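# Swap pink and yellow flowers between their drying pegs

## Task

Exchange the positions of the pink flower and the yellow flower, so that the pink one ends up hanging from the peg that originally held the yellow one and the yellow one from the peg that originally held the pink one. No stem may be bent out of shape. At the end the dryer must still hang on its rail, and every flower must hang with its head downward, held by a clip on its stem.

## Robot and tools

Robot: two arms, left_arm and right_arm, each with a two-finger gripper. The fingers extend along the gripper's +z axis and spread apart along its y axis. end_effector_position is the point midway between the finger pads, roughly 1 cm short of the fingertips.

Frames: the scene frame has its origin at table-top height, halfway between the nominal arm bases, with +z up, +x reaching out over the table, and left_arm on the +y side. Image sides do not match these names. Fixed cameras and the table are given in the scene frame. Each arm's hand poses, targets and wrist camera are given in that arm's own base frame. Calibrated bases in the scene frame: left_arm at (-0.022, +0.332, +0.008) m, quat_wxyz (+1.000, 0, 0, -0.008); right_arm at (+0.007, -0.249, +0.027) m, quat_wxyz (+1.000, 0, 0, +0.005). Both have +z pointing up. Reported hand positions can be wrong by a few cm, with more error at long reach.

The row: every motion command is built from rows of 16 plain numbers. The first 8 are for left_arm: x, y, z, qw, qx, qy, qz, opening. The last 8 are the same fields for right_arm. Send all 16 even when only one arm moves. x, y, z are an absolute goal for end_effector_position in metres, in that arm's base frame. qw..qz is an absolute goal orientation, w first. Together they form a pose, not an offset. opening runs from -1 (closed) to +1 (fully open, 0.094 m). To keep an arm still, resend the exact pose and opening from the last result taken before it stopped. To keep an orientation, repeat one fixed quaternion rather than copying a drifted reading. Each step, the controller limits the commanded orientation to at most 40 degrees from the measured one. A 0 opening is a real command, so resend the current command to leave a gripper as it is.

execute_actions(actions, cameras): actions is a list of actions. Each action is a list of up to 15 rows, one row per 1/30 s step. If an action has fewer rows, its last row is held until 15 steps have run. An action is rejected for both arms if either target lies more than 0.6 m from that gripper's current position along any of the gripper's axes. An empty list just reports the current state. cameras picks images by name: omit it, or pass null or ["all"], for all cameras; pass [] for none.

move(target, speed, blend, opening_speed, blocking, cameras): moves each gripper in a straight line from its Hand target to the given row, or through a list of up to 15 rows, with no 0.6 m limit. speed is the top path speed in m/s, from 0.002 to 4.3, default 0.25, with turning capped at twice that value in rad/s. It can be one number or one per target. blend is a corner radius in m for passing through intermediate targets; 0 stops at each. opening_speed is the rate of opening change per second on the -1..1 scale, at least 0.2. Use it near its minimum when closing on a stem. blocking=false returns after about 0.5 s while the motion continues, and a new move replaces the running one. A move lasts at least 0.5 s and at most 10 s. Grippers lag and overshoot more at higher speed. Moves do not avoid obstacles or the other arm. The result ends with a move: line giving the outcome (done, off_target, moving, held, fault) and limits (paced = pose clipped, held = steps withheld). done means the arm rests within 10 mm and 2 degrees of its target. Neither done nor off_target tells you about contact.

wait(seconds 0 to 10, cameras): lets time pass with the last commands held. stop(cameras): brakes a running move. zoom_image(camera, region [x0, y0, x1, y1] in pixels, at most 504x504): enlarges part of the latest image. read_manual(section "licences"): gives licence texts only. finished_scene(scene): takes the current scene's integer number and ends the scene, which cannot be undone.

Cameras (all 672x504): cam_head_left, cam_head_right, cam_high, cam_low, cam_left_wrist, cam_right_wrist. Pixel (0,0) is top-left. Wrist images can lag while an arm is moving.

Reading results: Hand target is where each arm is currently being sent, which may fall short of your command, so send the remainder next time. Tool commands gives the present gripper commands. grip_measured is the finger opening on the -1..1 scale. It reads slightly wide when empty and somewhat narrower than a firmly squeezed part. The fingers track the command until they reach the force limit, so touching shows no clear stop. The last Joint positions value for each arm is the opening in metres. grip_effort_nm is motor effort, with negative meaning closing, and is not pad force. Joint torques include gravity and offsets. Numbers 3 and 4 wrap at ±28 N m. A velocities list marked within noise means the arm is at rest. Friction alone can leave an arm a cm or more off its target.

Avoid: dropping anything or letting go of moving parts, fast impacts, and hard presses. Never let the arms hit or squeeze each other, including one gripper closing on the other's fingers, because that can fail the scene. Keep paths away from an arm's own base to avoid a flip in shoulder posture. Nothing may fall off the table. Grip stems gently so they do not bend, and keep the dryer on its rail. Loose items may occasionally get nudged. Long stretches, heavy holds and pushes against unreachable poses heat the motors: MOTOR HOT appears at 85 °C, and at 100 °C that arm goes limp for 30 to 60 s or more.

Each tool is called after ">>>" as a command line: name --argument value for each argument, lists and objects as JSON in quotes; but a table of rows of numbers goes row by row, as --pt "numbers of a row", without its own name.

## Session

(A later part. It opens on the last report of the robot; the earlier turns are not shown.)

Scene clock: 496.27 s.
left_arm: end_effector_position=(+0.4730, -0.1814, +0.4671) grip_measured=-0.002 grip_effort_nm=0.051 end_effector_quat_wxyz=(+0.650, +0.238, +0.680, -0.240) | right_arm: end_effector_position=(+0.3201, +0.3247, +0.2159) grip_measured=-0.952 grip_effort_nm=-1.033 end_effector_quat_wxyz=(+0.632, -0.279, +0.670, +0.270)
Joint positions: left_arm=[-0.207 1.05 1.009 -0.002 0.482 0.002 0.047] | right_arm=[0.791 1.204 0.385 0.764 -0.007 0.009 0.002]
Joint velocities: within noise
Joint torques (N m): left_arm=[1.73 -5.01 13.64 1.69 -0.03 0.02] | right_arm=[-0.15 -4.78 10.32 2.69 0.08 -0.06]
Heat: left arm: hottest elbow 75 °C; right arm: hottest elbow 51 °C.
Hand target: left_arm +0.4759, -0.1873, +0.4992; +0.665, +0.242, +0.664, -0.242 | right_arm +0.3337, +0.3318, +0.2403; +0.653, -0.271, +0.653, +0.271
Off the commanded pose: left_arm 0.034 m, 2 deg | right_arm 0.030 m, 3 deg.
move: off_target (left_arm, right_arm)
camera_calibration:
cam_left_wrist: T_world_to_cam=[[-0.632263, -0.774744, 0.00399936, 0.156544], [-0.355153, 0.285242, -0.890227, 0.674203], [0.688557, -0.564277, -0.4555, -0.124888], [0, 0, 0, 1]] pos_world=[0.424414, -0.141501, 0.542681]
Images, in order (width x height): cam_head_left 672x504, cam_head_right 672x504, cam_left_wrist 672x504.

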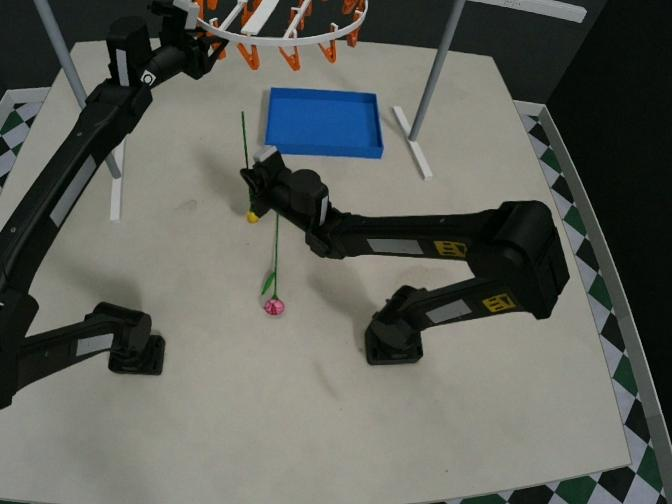

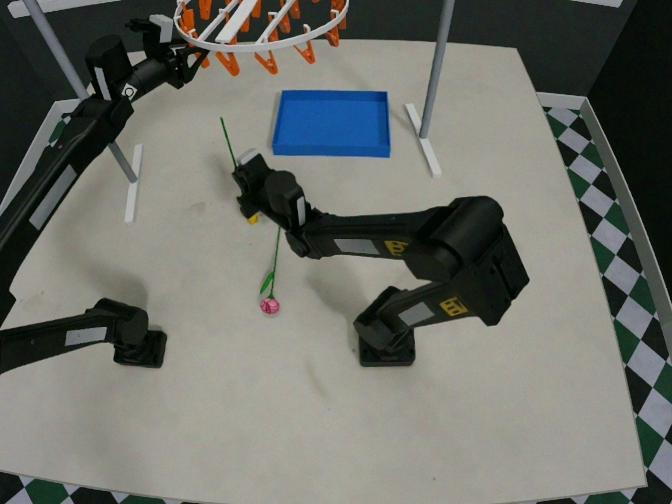

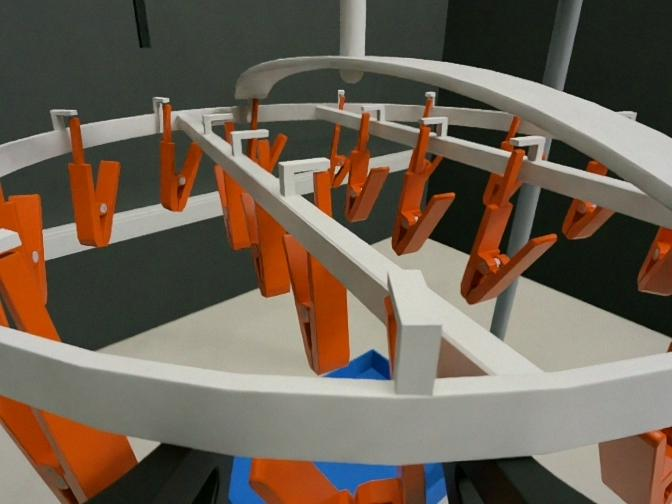

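>>> move --target '[0.478,-0.188,0.472,0.6645,0.2418,0.6645,-0.2418,0.0,0.335,0.333,0.240,0.653,-0.271,0.653,0.271,-0.97]' --speed 0.04 --cameras '["cam_left_wrist","cam_head_left","cam_head_right"]'

>>> zoom_image --camera "cam_head_left" --region '[150, 0, 270, 110]'

Scene clock: 500.83 s.
left_arm: end_effector_position=(+0.4756, -0.1819, +0.4726) grip_measured=-0.002 grip_effort_nm=0.051 end_effector_quat_wxyz=(+0.662, +0.239, +0.669, -0.239) | right_arm: end_effector_position=(+0.3201, +0.3247, +0.2159) grip_measured=-0.952 grip_effort_nm=-1.028 end_effector_quat_wxyz=(+0.632, -0.279, +0.670, +0.270)
Joint positions: left_arm=[-0.207 1.057 1.009 0.037 0.482 0.002 0.047] | right_arm=[0.791 1.204 0.385 0.764 -0.007 0.009 0.002]
Joint velocities: within noise
Joint torques (N m): left_arm=[1.73 -5.13 9.03 3.02 -0.06 0.03] | right_arm=[0.09 -4.72 10.36 2.76 0.08 -0.07]
Heat: left arm: hottest elbow 76 °C; right arm: hottest elbow 51 °C.
Hand target: left_arm +0.4779, -0.1879, +0.4718; +0.664, +0.242, +0.665, -0.242 | right_arm +0.3337, +0.3318, +0.2403; +0.653, -0.271, +0.653, +0.271
Off the commanded pose: left_arm 0.007 m, 1 deg | right_arm 0.030 m, 3 deg.
move: off_target (right_arm)
camera_calibration:
cam_left_wrist: T_world_to_cam=[[-0.631883, -0.774989, -0.0107265, 0.164504], [-0.327122, 0.279213, -0.902791, 0.671705], [0.702648, -0.566949, -0.429946, -0.143649], [0, 0, 0, 1]] pos_world=[0.424612, -0.141501, 0.546412]
Images, in order (width x height): cam_head_left 672x504, cam_head_right 672x504, cam_left_wrist 672x504.

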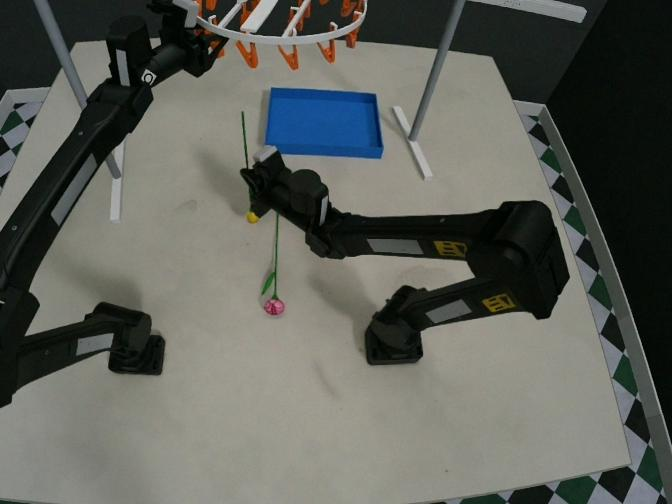

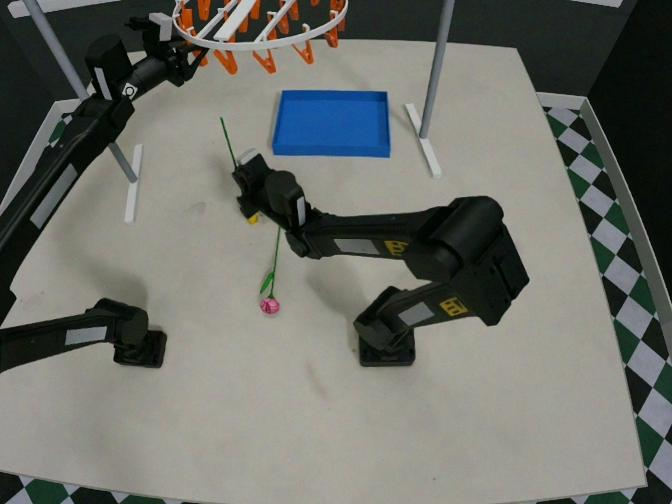

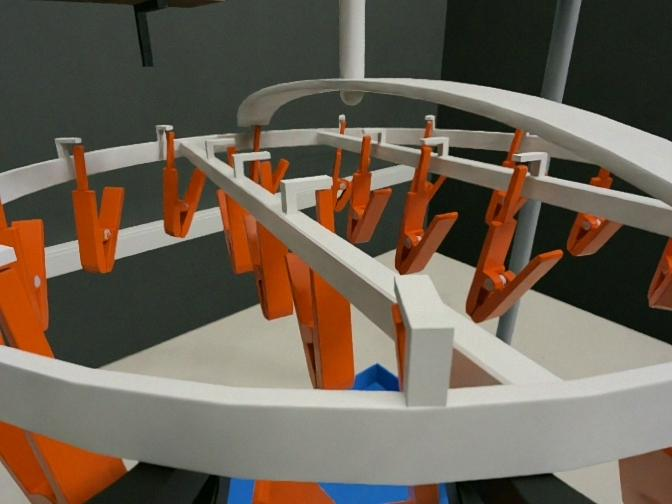

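Scaled by 4.200 from the camera's 672x504 image, which has a finer 960x720 frame.

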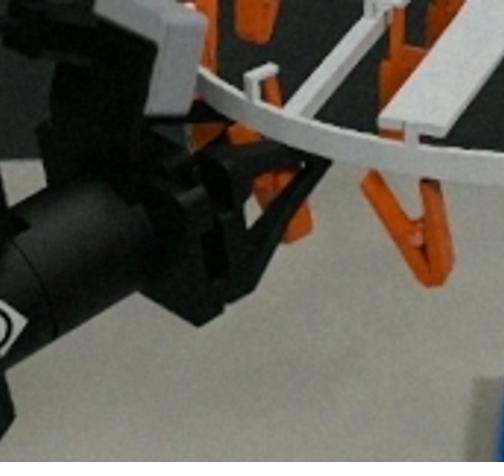

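>>> move --target '[0.478,-0.188,0.447,0.6645,0.2418,0.6645,-0.2418,0.0,0.335,0.333,0.240,0.653,-0.271,0.653,0.271,-0.97]' --speed 0.04 --cameras '["cam_left_wrist","cam_head_left","cam_head_right"]'

>>> zoom_image --camera "cam_head_left" --region '[150, 0, 270, 110]'

Scene clock: 503.97 s.
left_arm: end_effector_position=(+0.4761, -0.1820, +0.4462) grip_measured=-0.002 grip_effort_nm=0.056 end_effector_quat_wxyz=(+0.661, +0.239, +0.670, -0.239) | right_arm: end_effector_position=(+0.3201, +0.3247, +0.2159) grip_measured=-0.952 grip_effort_nm=-1.033 end_effector_quat_wxyz=(+0.632, -0.279, +0.670, +0.270)
Joint positions: left_arm=[-0.207 1.065 0.946 0.106 0.482 0.002 0.047] | right_arm=[0.791 1.204 0.385 0.764 -0.007 0.009 0.002]
Joint velocities: within noise
Joint torques (N m): left_arm=[1.73 -5.25 9.11 2.99 -0.06 0.03] | right_arm=[-0.32 -4.89 10.35 2.77 0.08 -0.05]
Heat: left arm: hottest elbow 75 °C; right arm: hottest elbow 51 °C.
Hand target: left_arm +0.4779, -0.1879, +0.4470; +0.664, +0.242, +0.665, -0.242 | right_arm +0.3337, +0.3318, +0.2403; +0.653, -0.271, +0.653, +0.271
Off the commanded pose: left_arm 0.006 m, 1 deg | right_arm 0.030 m, 3 deg.
move: off_target (right_arm)
camera_calibration:
cam_left_wrist: T_world_to_cam=[[-0.631874, -0.775009, -0.00981568, 0.164045], [-0.328888, 0.279571, -0.902038, 0.64869], [0.701832, -0.566746, -0.431545, -0.154183], [0, 0, 0, 1]] pos_world=[0.425212, -0.141601, 0.520216]
Images, in order (width x height): cam_head_left 672x504, cam_head_right 672x504, cam_left_wrist 672x504.

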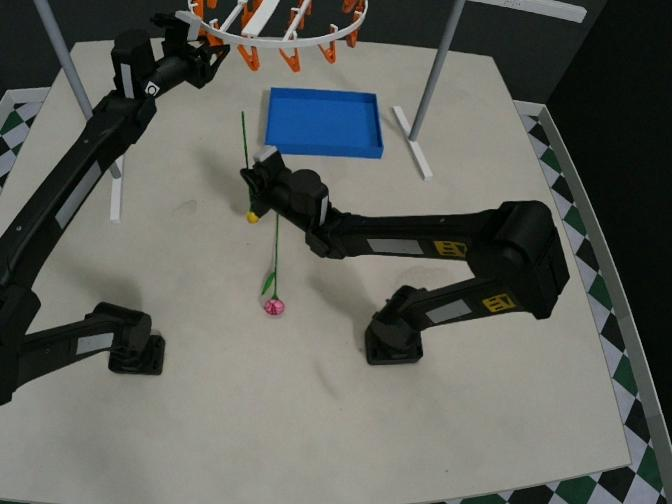

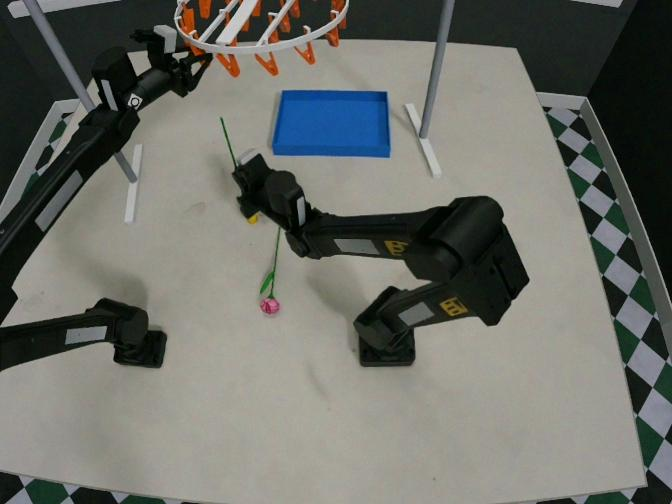

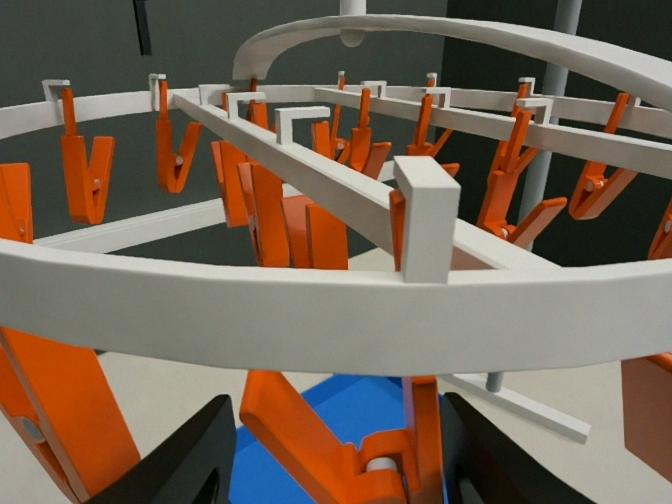

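Scaled by 4.200 from the camera's 672x504 image, which has a finer 960x720 frame.

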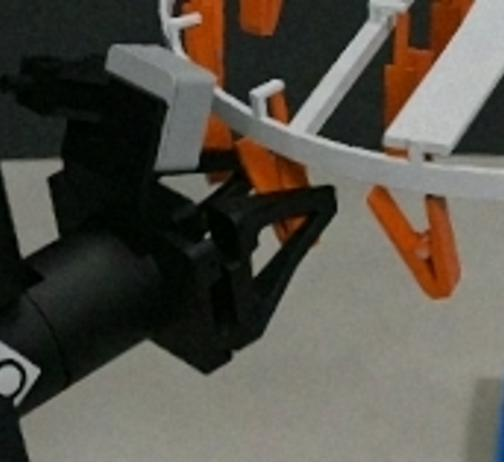

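>>> move --target '[0.481,-0.190,0.488,0.6645,0.2418,0.6645,-0.2418,0.0,0.335,0.333,0.240,0.653,-0.271,0.653,0.271,-0.97]' --speed 0.04 --cameras '["cam_left_wrist","cam_head_left","cam_head_right"]'

>>> zoom_image --camera "cam_head_left" --region '[150, 0, 270, 110]'

Scene clock: 509.60 s.
left_arm: end_effector_position=(+0.4770, -0.1832, +0.4528) grip_measured=-0.002 grip_effort_nm=0.056 end_effector_quat_wxyz=(+0.649, +0.237, +0.682, -0.240) | right_arm: end_effector_position=(+0.3201, +0.3247, +0.2157) grip_measured=-0.952 grip_effort_nm=-1.038 end_effector_quat_wxyz=(+0.632, -0.279, +0.671, +0.270)
Joint positions: left_arm=[-0.21 1.065 0.984 0.032 0.48 0.002 0.047] | right_arm=[0.791 1.204 0.385 0.764 -0.007 0.009 0.002]
Joint velocities: within noise
Joint torques (N m): left_arm=[1.67 -5.6 13.61 1.74 -0.05 0.02] | right_arm=[-0.15 -4.66 10.32 2.69 0.09 -0.05]
Heat: left arm: hottest elbow 74 °C; right arm: hottest elbow 51 °C.
Hand target: left_arm +0.4788, -0.1891, +0.4873; +0.665, +0.242, +0.664, -0.242 | right_arm +0.3338, +0.3318, +0.2401; +0.653, -0.271, +0.653, +0.271
Off the commanded pose: left_arm 0.036 m, 3 deg | right_arm 0.030 m, 3 deg.
move: off_target (left_arm, right_arm)
camera_calibration:
cam_left_wrist: T_world_to_cam=[[-0.632235, -0.774752, 0.00624338, 0.156788], [-0.359514, 0.286223, -0.888159, 0.664743], [0.686316, -0.563769, -0.459495, -0.13216], [0, 0, 0, 1]] pos_world=[0.428814, -0.143301, 0.528691]
Images, in order (width x height): cam_head_left 672x504, cam_head_right 672x504, cam_left_wrist 672x504.

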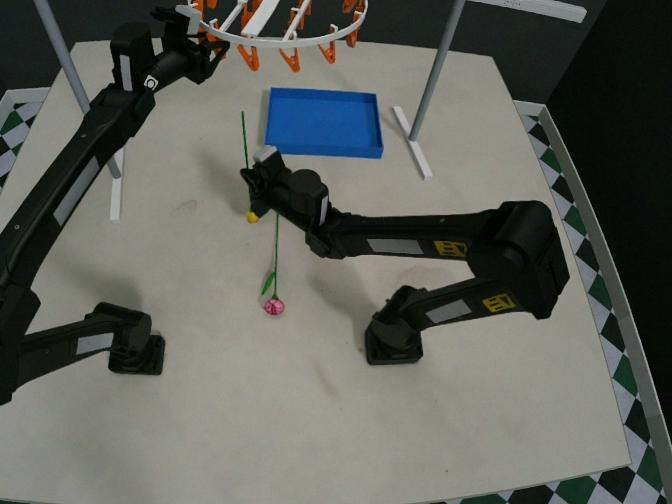

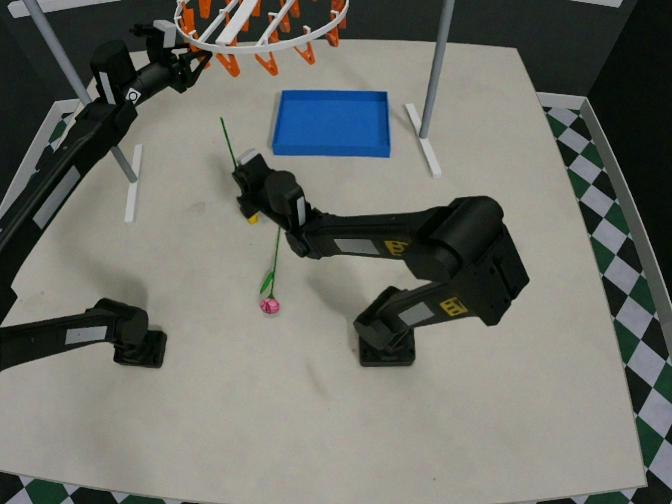

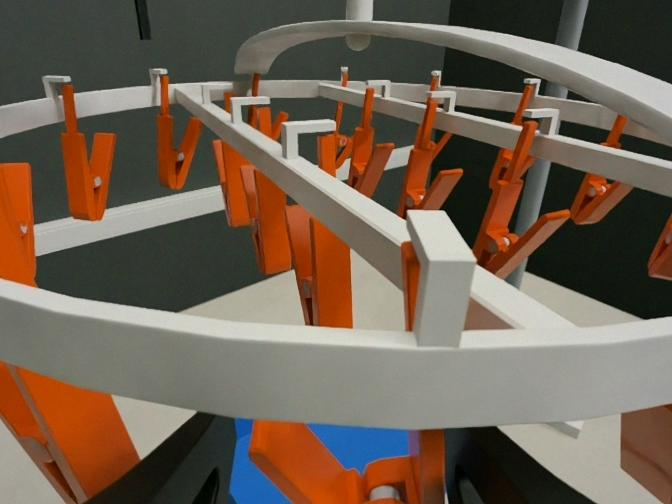

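Scaled by 4.200 from the camera's 672x504 image, which has a finer 960x720 frame.

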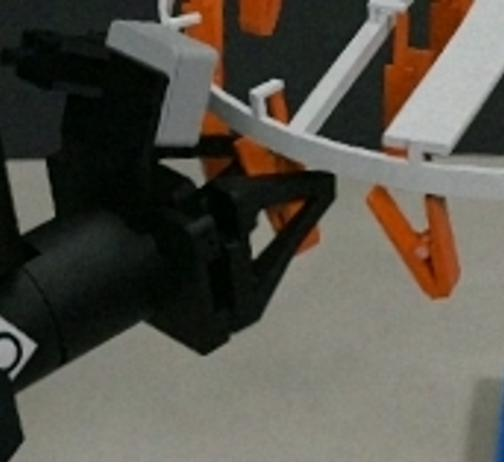

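>>> move --target '[0.481,-0.190,0.488,0.6645,0.2418,0.6645,-0.2418,-0.58,0.335,0.333,0.240,0.653,-0.271,0.653,0.271,-0.97]' --opening_speed 0.25 --cameras '["cam_left_wrist","cam_head_left","cam_head_right"]'

>>> zoom_image --camera "cam_head_left" --region '[150, 0, 270, 110]'

>>> zoom_image --camera "cam_head_right" --region '[140, 0, 260, 110]'

Scene clock: 514.50 s.
left_arm: end_effector_position=(+0.4771, -0.1831, +0.4528) grip_measured=-0.574 grip_effort_nm=-0.652 end_effector_quat_wxyz=(+0.649, +0.237, +0.682, -0.240) | right_arm: end_effector_position=(+0.3201, +0.3247, +0.2157) grip_measured=-0.952 grip_effort_nm=-1.033 end_effector_quat_wxyz=(+0.632, -0.279, +0.671, +0.270)
Joint positions: left_arm=[-0.21 1.065 0.984 0.032 0.479 0.002 0.02] | right_arm=[0.791 1.204 0.385 0.764 -0.007 0.009 0.002]
Joint velocities: within noise
Joint torques (N m): left_arm=[1.73 -5.66 13.61 1.69 -0.05 0.02] | right_arm=[-0.21 -4.66 10.35 2.74 0.07 -0.06]
Heat: left arm: hottest elbow 75 °C; right arm: hottest elbow 51 °C.
Hand target: left_arm +0.4788, -0.1891, +0.4873; +0.665, +0.242, +0.664, -0.242 | right_arm +0.3338, +0.3318, +0.2401; +0.653, -0.271, +0.653, +0.271
Off the commanded pose: left_arm 0.036 m, 3 deg | right_arm 0.030 m, 3 deg.
move: off_target (left_arm, right_arm)
camera_calibration:
cam_left_wrist: T_world_to_cam=[[-0.631937, -0.774995, 0.00620728, 0.156644], [-0.359615, 0.28612, -0.888151, 0.664767], [0.686536, -0.563488, -0.45951, -0.132206], [0, 0, 0, 1]] pos_world=[0.428814, -0.143302, 0.528691]
Images, in order (width x height): cam_head_left 672x504, cam_head_right 672x504, cam_left_wrist 672x504.

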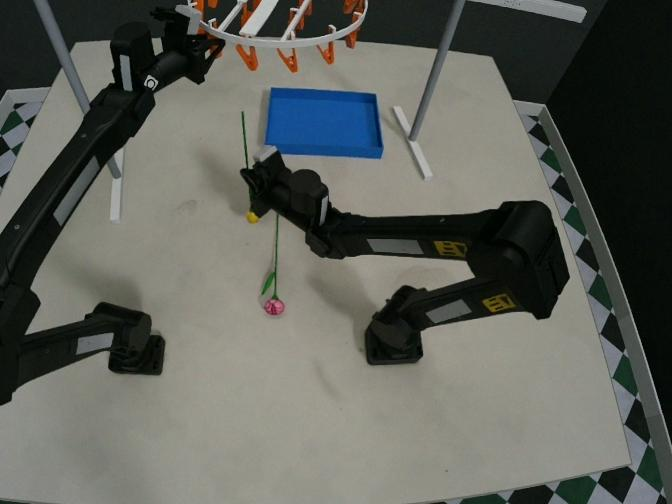

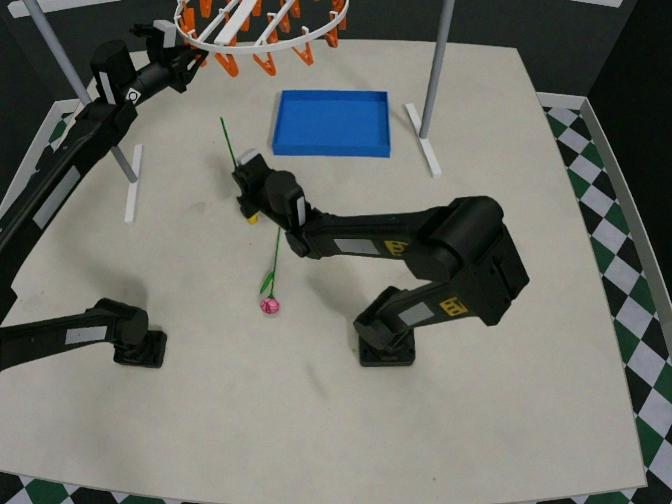

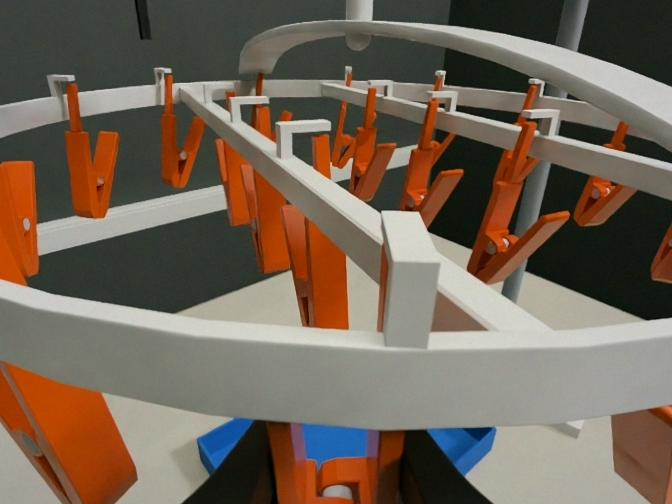

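Scaled by 4.200 from the camera's 672x504 image, which has a finer 960x720 frame.

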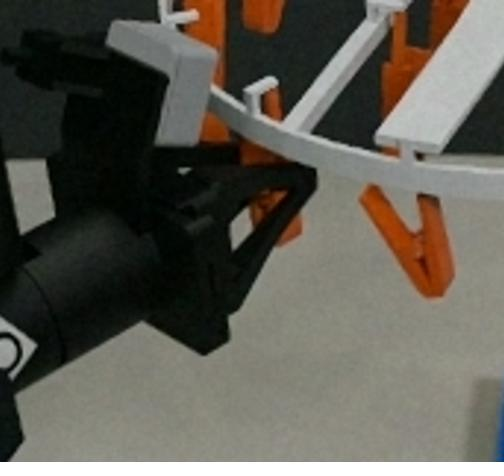

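Scaled by 4.200 from the camera's 672x504 image, which has a finer 960x720 frame.

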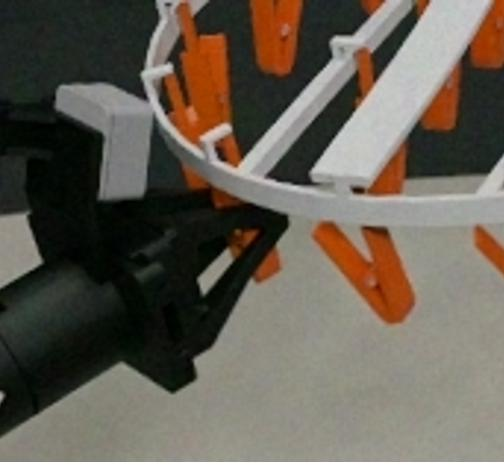

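>>> move --target '[0.481,-0.190,0.488,0.6645,0.2418,0.6645,-0.2418,-0.64,0.335,0.333,0.240,0.653,-0.271,0.653,0.271,-0.97]' --opening_speed 0.25

>>> zoom_image --camera "cam_low" --region '[270, 110, 370, 220]'

>>> zoom_image --camera "cam_head_left" --region '[180, 20, 260, 80]'

Scene clock: 517.30 s.
left_arm: end_effector_position=(+0.4771, -0.1831, +0.4528) grip_measured=-0.583 grip_effort_nm=-1.062 end_effector_quat_wxyz=(+0.649, +0.237, +0.682, -0.240) | right_arm: end_effector_position=(+0.3201, +0.3247, +0.2157) grip_measured=-0.952 grip_effort_nm=-1.038 end_effector_quat_wxyz=(+0.632, -0.279, +0.671, +0.270)
Joint positions: left_arm=[-0.21 1.065 0.984 0.032 0.479 0.002 0.02] | right_arm=[0.791 1.204 0.385 0.764 -0.007 0.009 0.002]
Joint velocities: within noise
Joint torques (N m): left_arm=[1.73 -5.6 13.61 1.68 -0.05 0.02] | right_arm=[-0.32 -4.66 10.33 2.76 0.08 -0.05]
Heat: left arm: hottest elbow 75 °C; right arm: hottest elbow 51 °C.
Hand target: left_arm +0.4788, -0.1891, +0.4873; +0.665, +0.242, +0.664, -0.242 | right_arm +0.3338, +0.3318, +0.2401; +0.653, -0.271, +0.653, +0.271
Off the commanded pose: left_arm 0.036 m, 3 deg | right_arm 0.030 m, 3 deg.
move: off_target (left_arm, right_arm)
camera_calibration:
cam_left_wrist: T_world_to_cam=[[-0.631937, -0.774995, 0.00620728, 0.156644], [-0.359615, 0.28612, -0.888151, 0.664767], [0.686536, -0.563488, -0.45951, -0.132206], [0, 0, 0, 1]] pos_world=[0.428814, -0.143302, 0.528691]
cam_right_wrist: T_world_to_cam=[[0.719701, -0.694284, -0.000833935, -0.00581505], [-0.323162, -0.333929, -0.88547, 0.444073], [0.614489, 0.637543, -0.464695, -0.216514], [0, 0, 0, 1]] pos_world=[0.280738, 0.282289, 0.292595]

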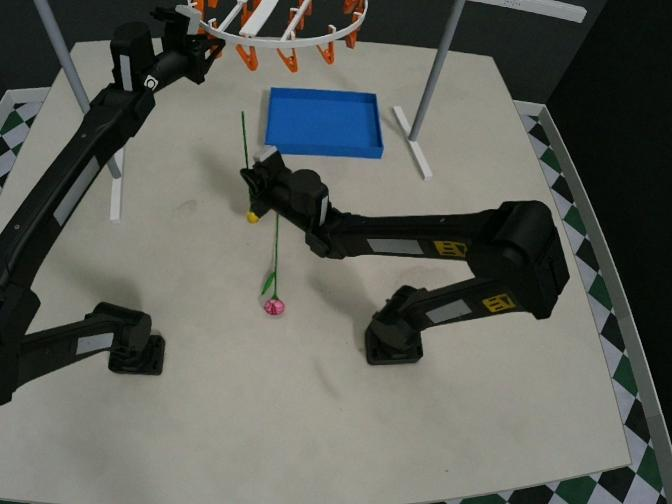

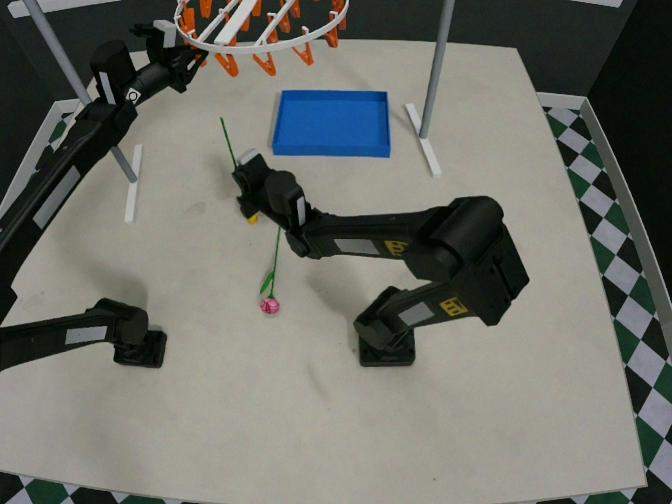

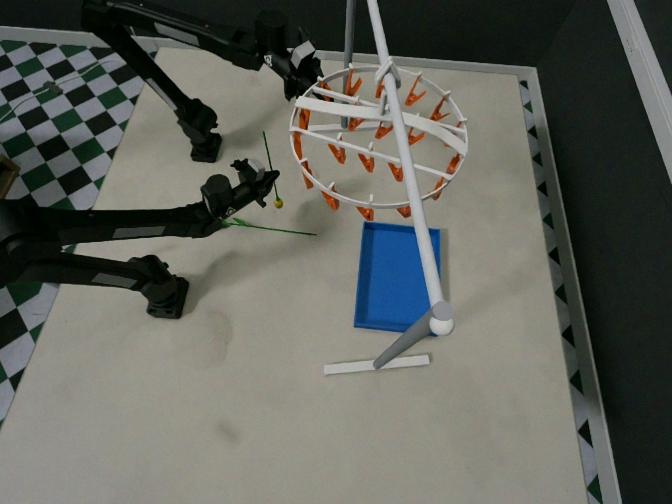

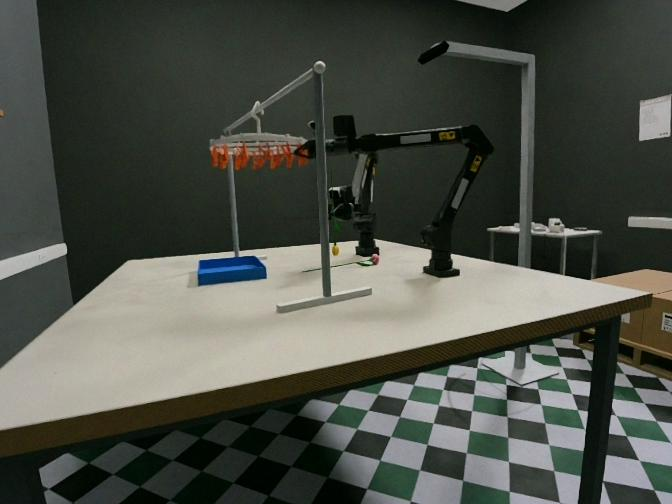

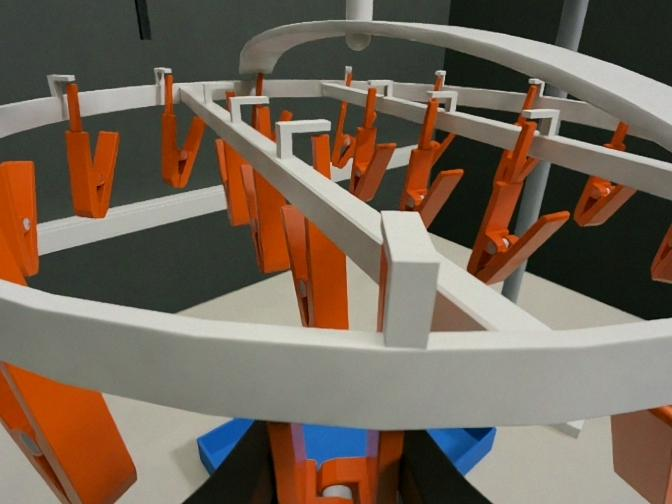

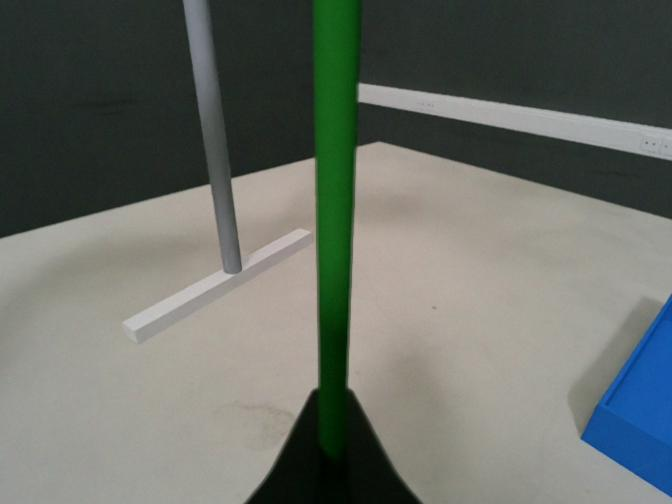

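Scaled by 4.582 from the camera's 672x504 image, which has a finer 960x720 frame.

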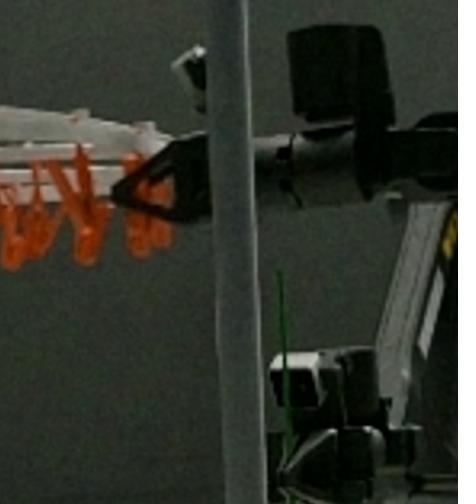

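Scaled by 6.300 from the camera's 672x504 image, which has a finer 960x720 frame.

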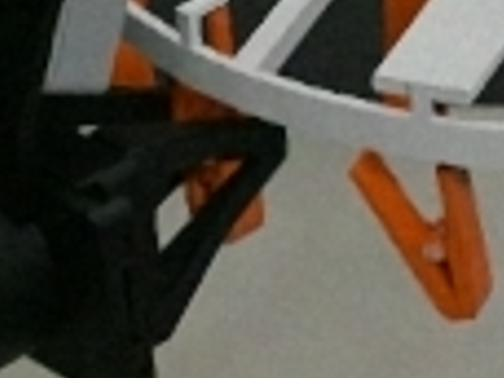

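>>> move --pt "0.481 -0.190 0.488 0.6645 0.2418 0.6645 -0.2418 -0.64 0.335 0.333 0.195 0.653 -0.271 0.653 0.271 -0.97" --pt "0.481 -0.190 0.488 0.6645 0.2418 0.6645 -0.2418 -0.64 0.45 0.35 0.195 0.653 -0.271 0.653 0.271 -0.97" --speed 0.1

>>> zoom_image --camera "cam_low" --region '[250, 110, 350, 220]'

>>> zoom_image --camera "cam_head_left" --region '[180, 30, 280, 140]'

>>> zoom_image --camera "cam_head_right" --region '[160, 30, 260, 140]'

Scene clock: 526.23 s.
left_arm: end_effector_position=(+0.4771, -0.1831, +0.4528) grip_measured=-0.583 grip_effort_nm=-1.057 end_effector_quat_wxyz=(+0.649, +0.237, +0.682, -0.240) | right_arm: end_effector_position=(+0.4347, +0.3442, +0.1843) grip_measured=-0.952 grip_effort_nm=-1.033 end_effector_quat_wxyz=(+0.643, -0.272, +0.661, +0.274)
Joint positions: left_arm=[-0.21 1.065 0.984 0.032 0.479 0.002 0.02] | right_arm=[0.616 1.593 0.611 0.96 -0.176 0.009 0.002]
Joint velocities: within noise
Joint torques (N m): left_arm=[1.67 -5.66 13.61 1.69 -0.05 0.02] | right_arm=[-0.03 -10.46 8.95 1.8 -0.1 -0.06]
Heat: left arm: hottest elbow 77 °C; right arm: hottest elbow 51 °C.
Hand target: left_arm +0.4788, -0.1891, +0.4873; +0.665, +0.242, +0.664, -0.242 | right_arm +0.4492, +0.3494, +0.1951; +0.653, -0.271, +0.653, +0.271
Off the commanded pose: left_arm 0.036 m, 3 deg | right_arm 0.020 m, 1 deg.
move: off_target (left_arm, right_arm)
camera_calibration:
cam_left_wrist: T_world_to_cam=[[-0.631937, -0.774995, 0.00620728, 0.156644], [-0.359615, 0.28612, -0.888151, 0.664767], [0.686536, -0.563488, -0.45951, -0.132206], [0, 0, 0, 1]] pos_world=[0.428814, -0.143302, 0.528691]
cam_right_wrist: T_world_to_cam=[[0.715972, -0.698117, -0.0041604, -0.0711906], [-0.306646, -0.309124, -0.900228, 0.446791], [0.627178, 0.645814, -0.435399, -0.327752], [0, 0, 0, 1]] pos_world=[0.393536, 0.300081, 0.259215]

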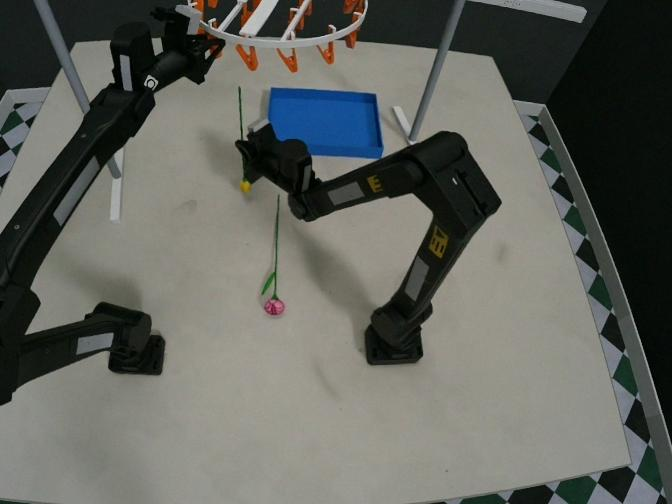

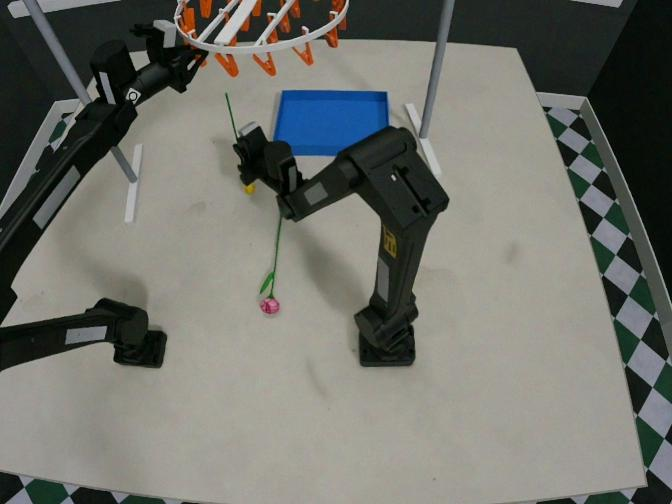

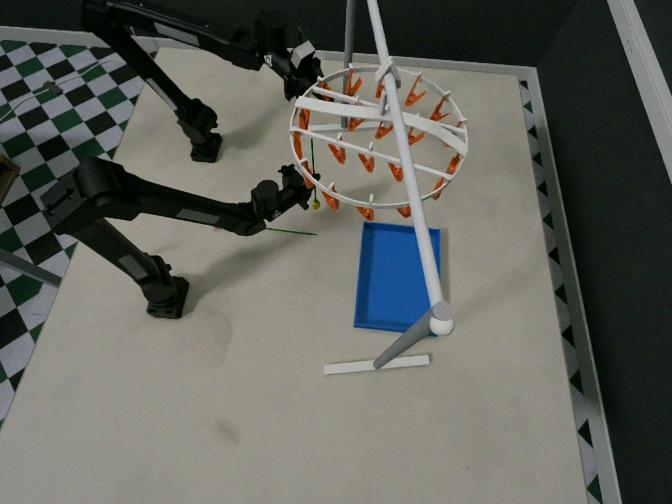

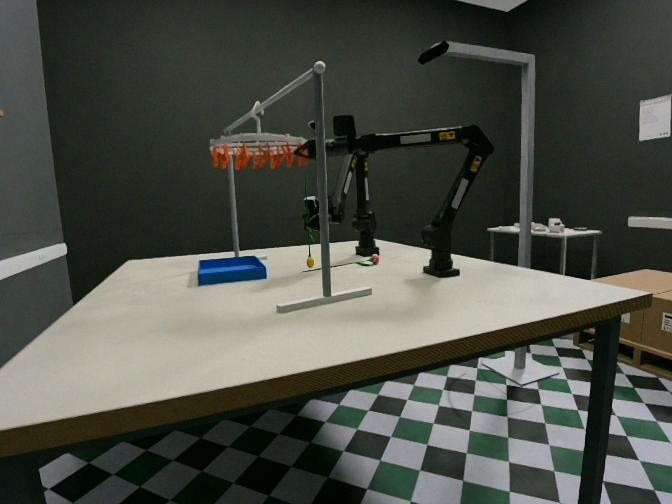

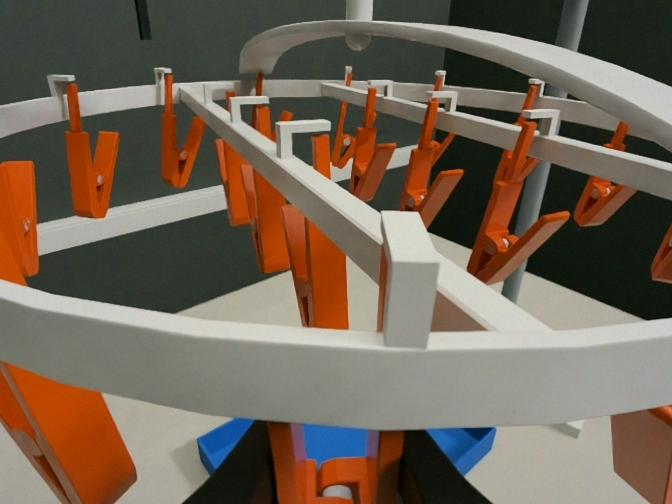

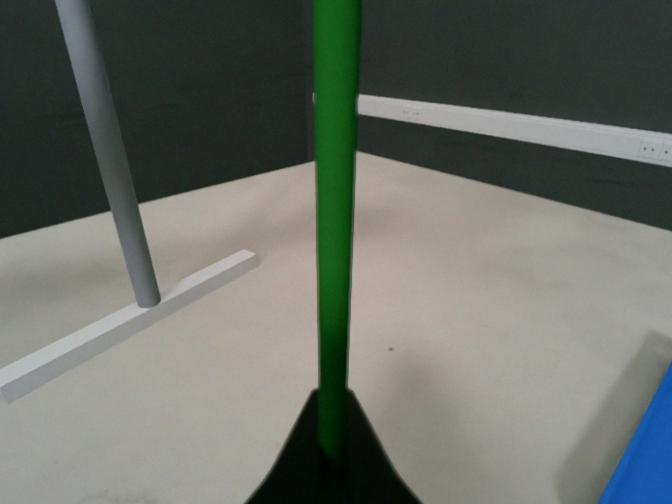

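Scaled by 4.582 from the camera's 672x504 image, which has a finer 960x720 frame.

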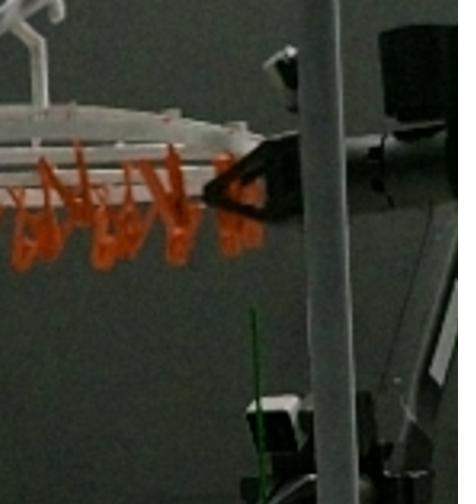

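Scaled by 4.582 from the camera's 672x504 image, which has a finer 960x720 frame.

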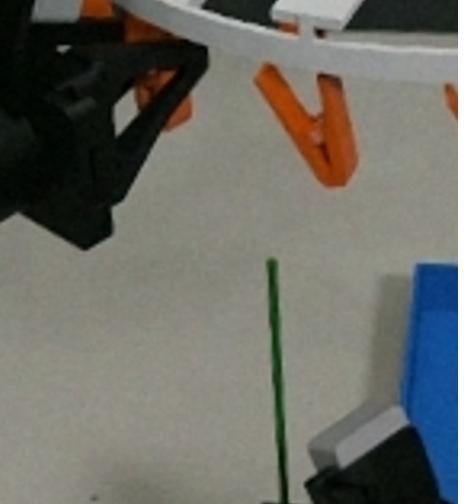

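Scaled by 4.582 from the camera's 672x504 image, which has a finer 960x720 frame.

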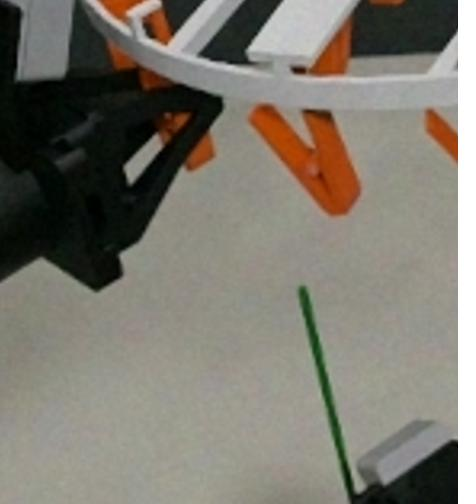

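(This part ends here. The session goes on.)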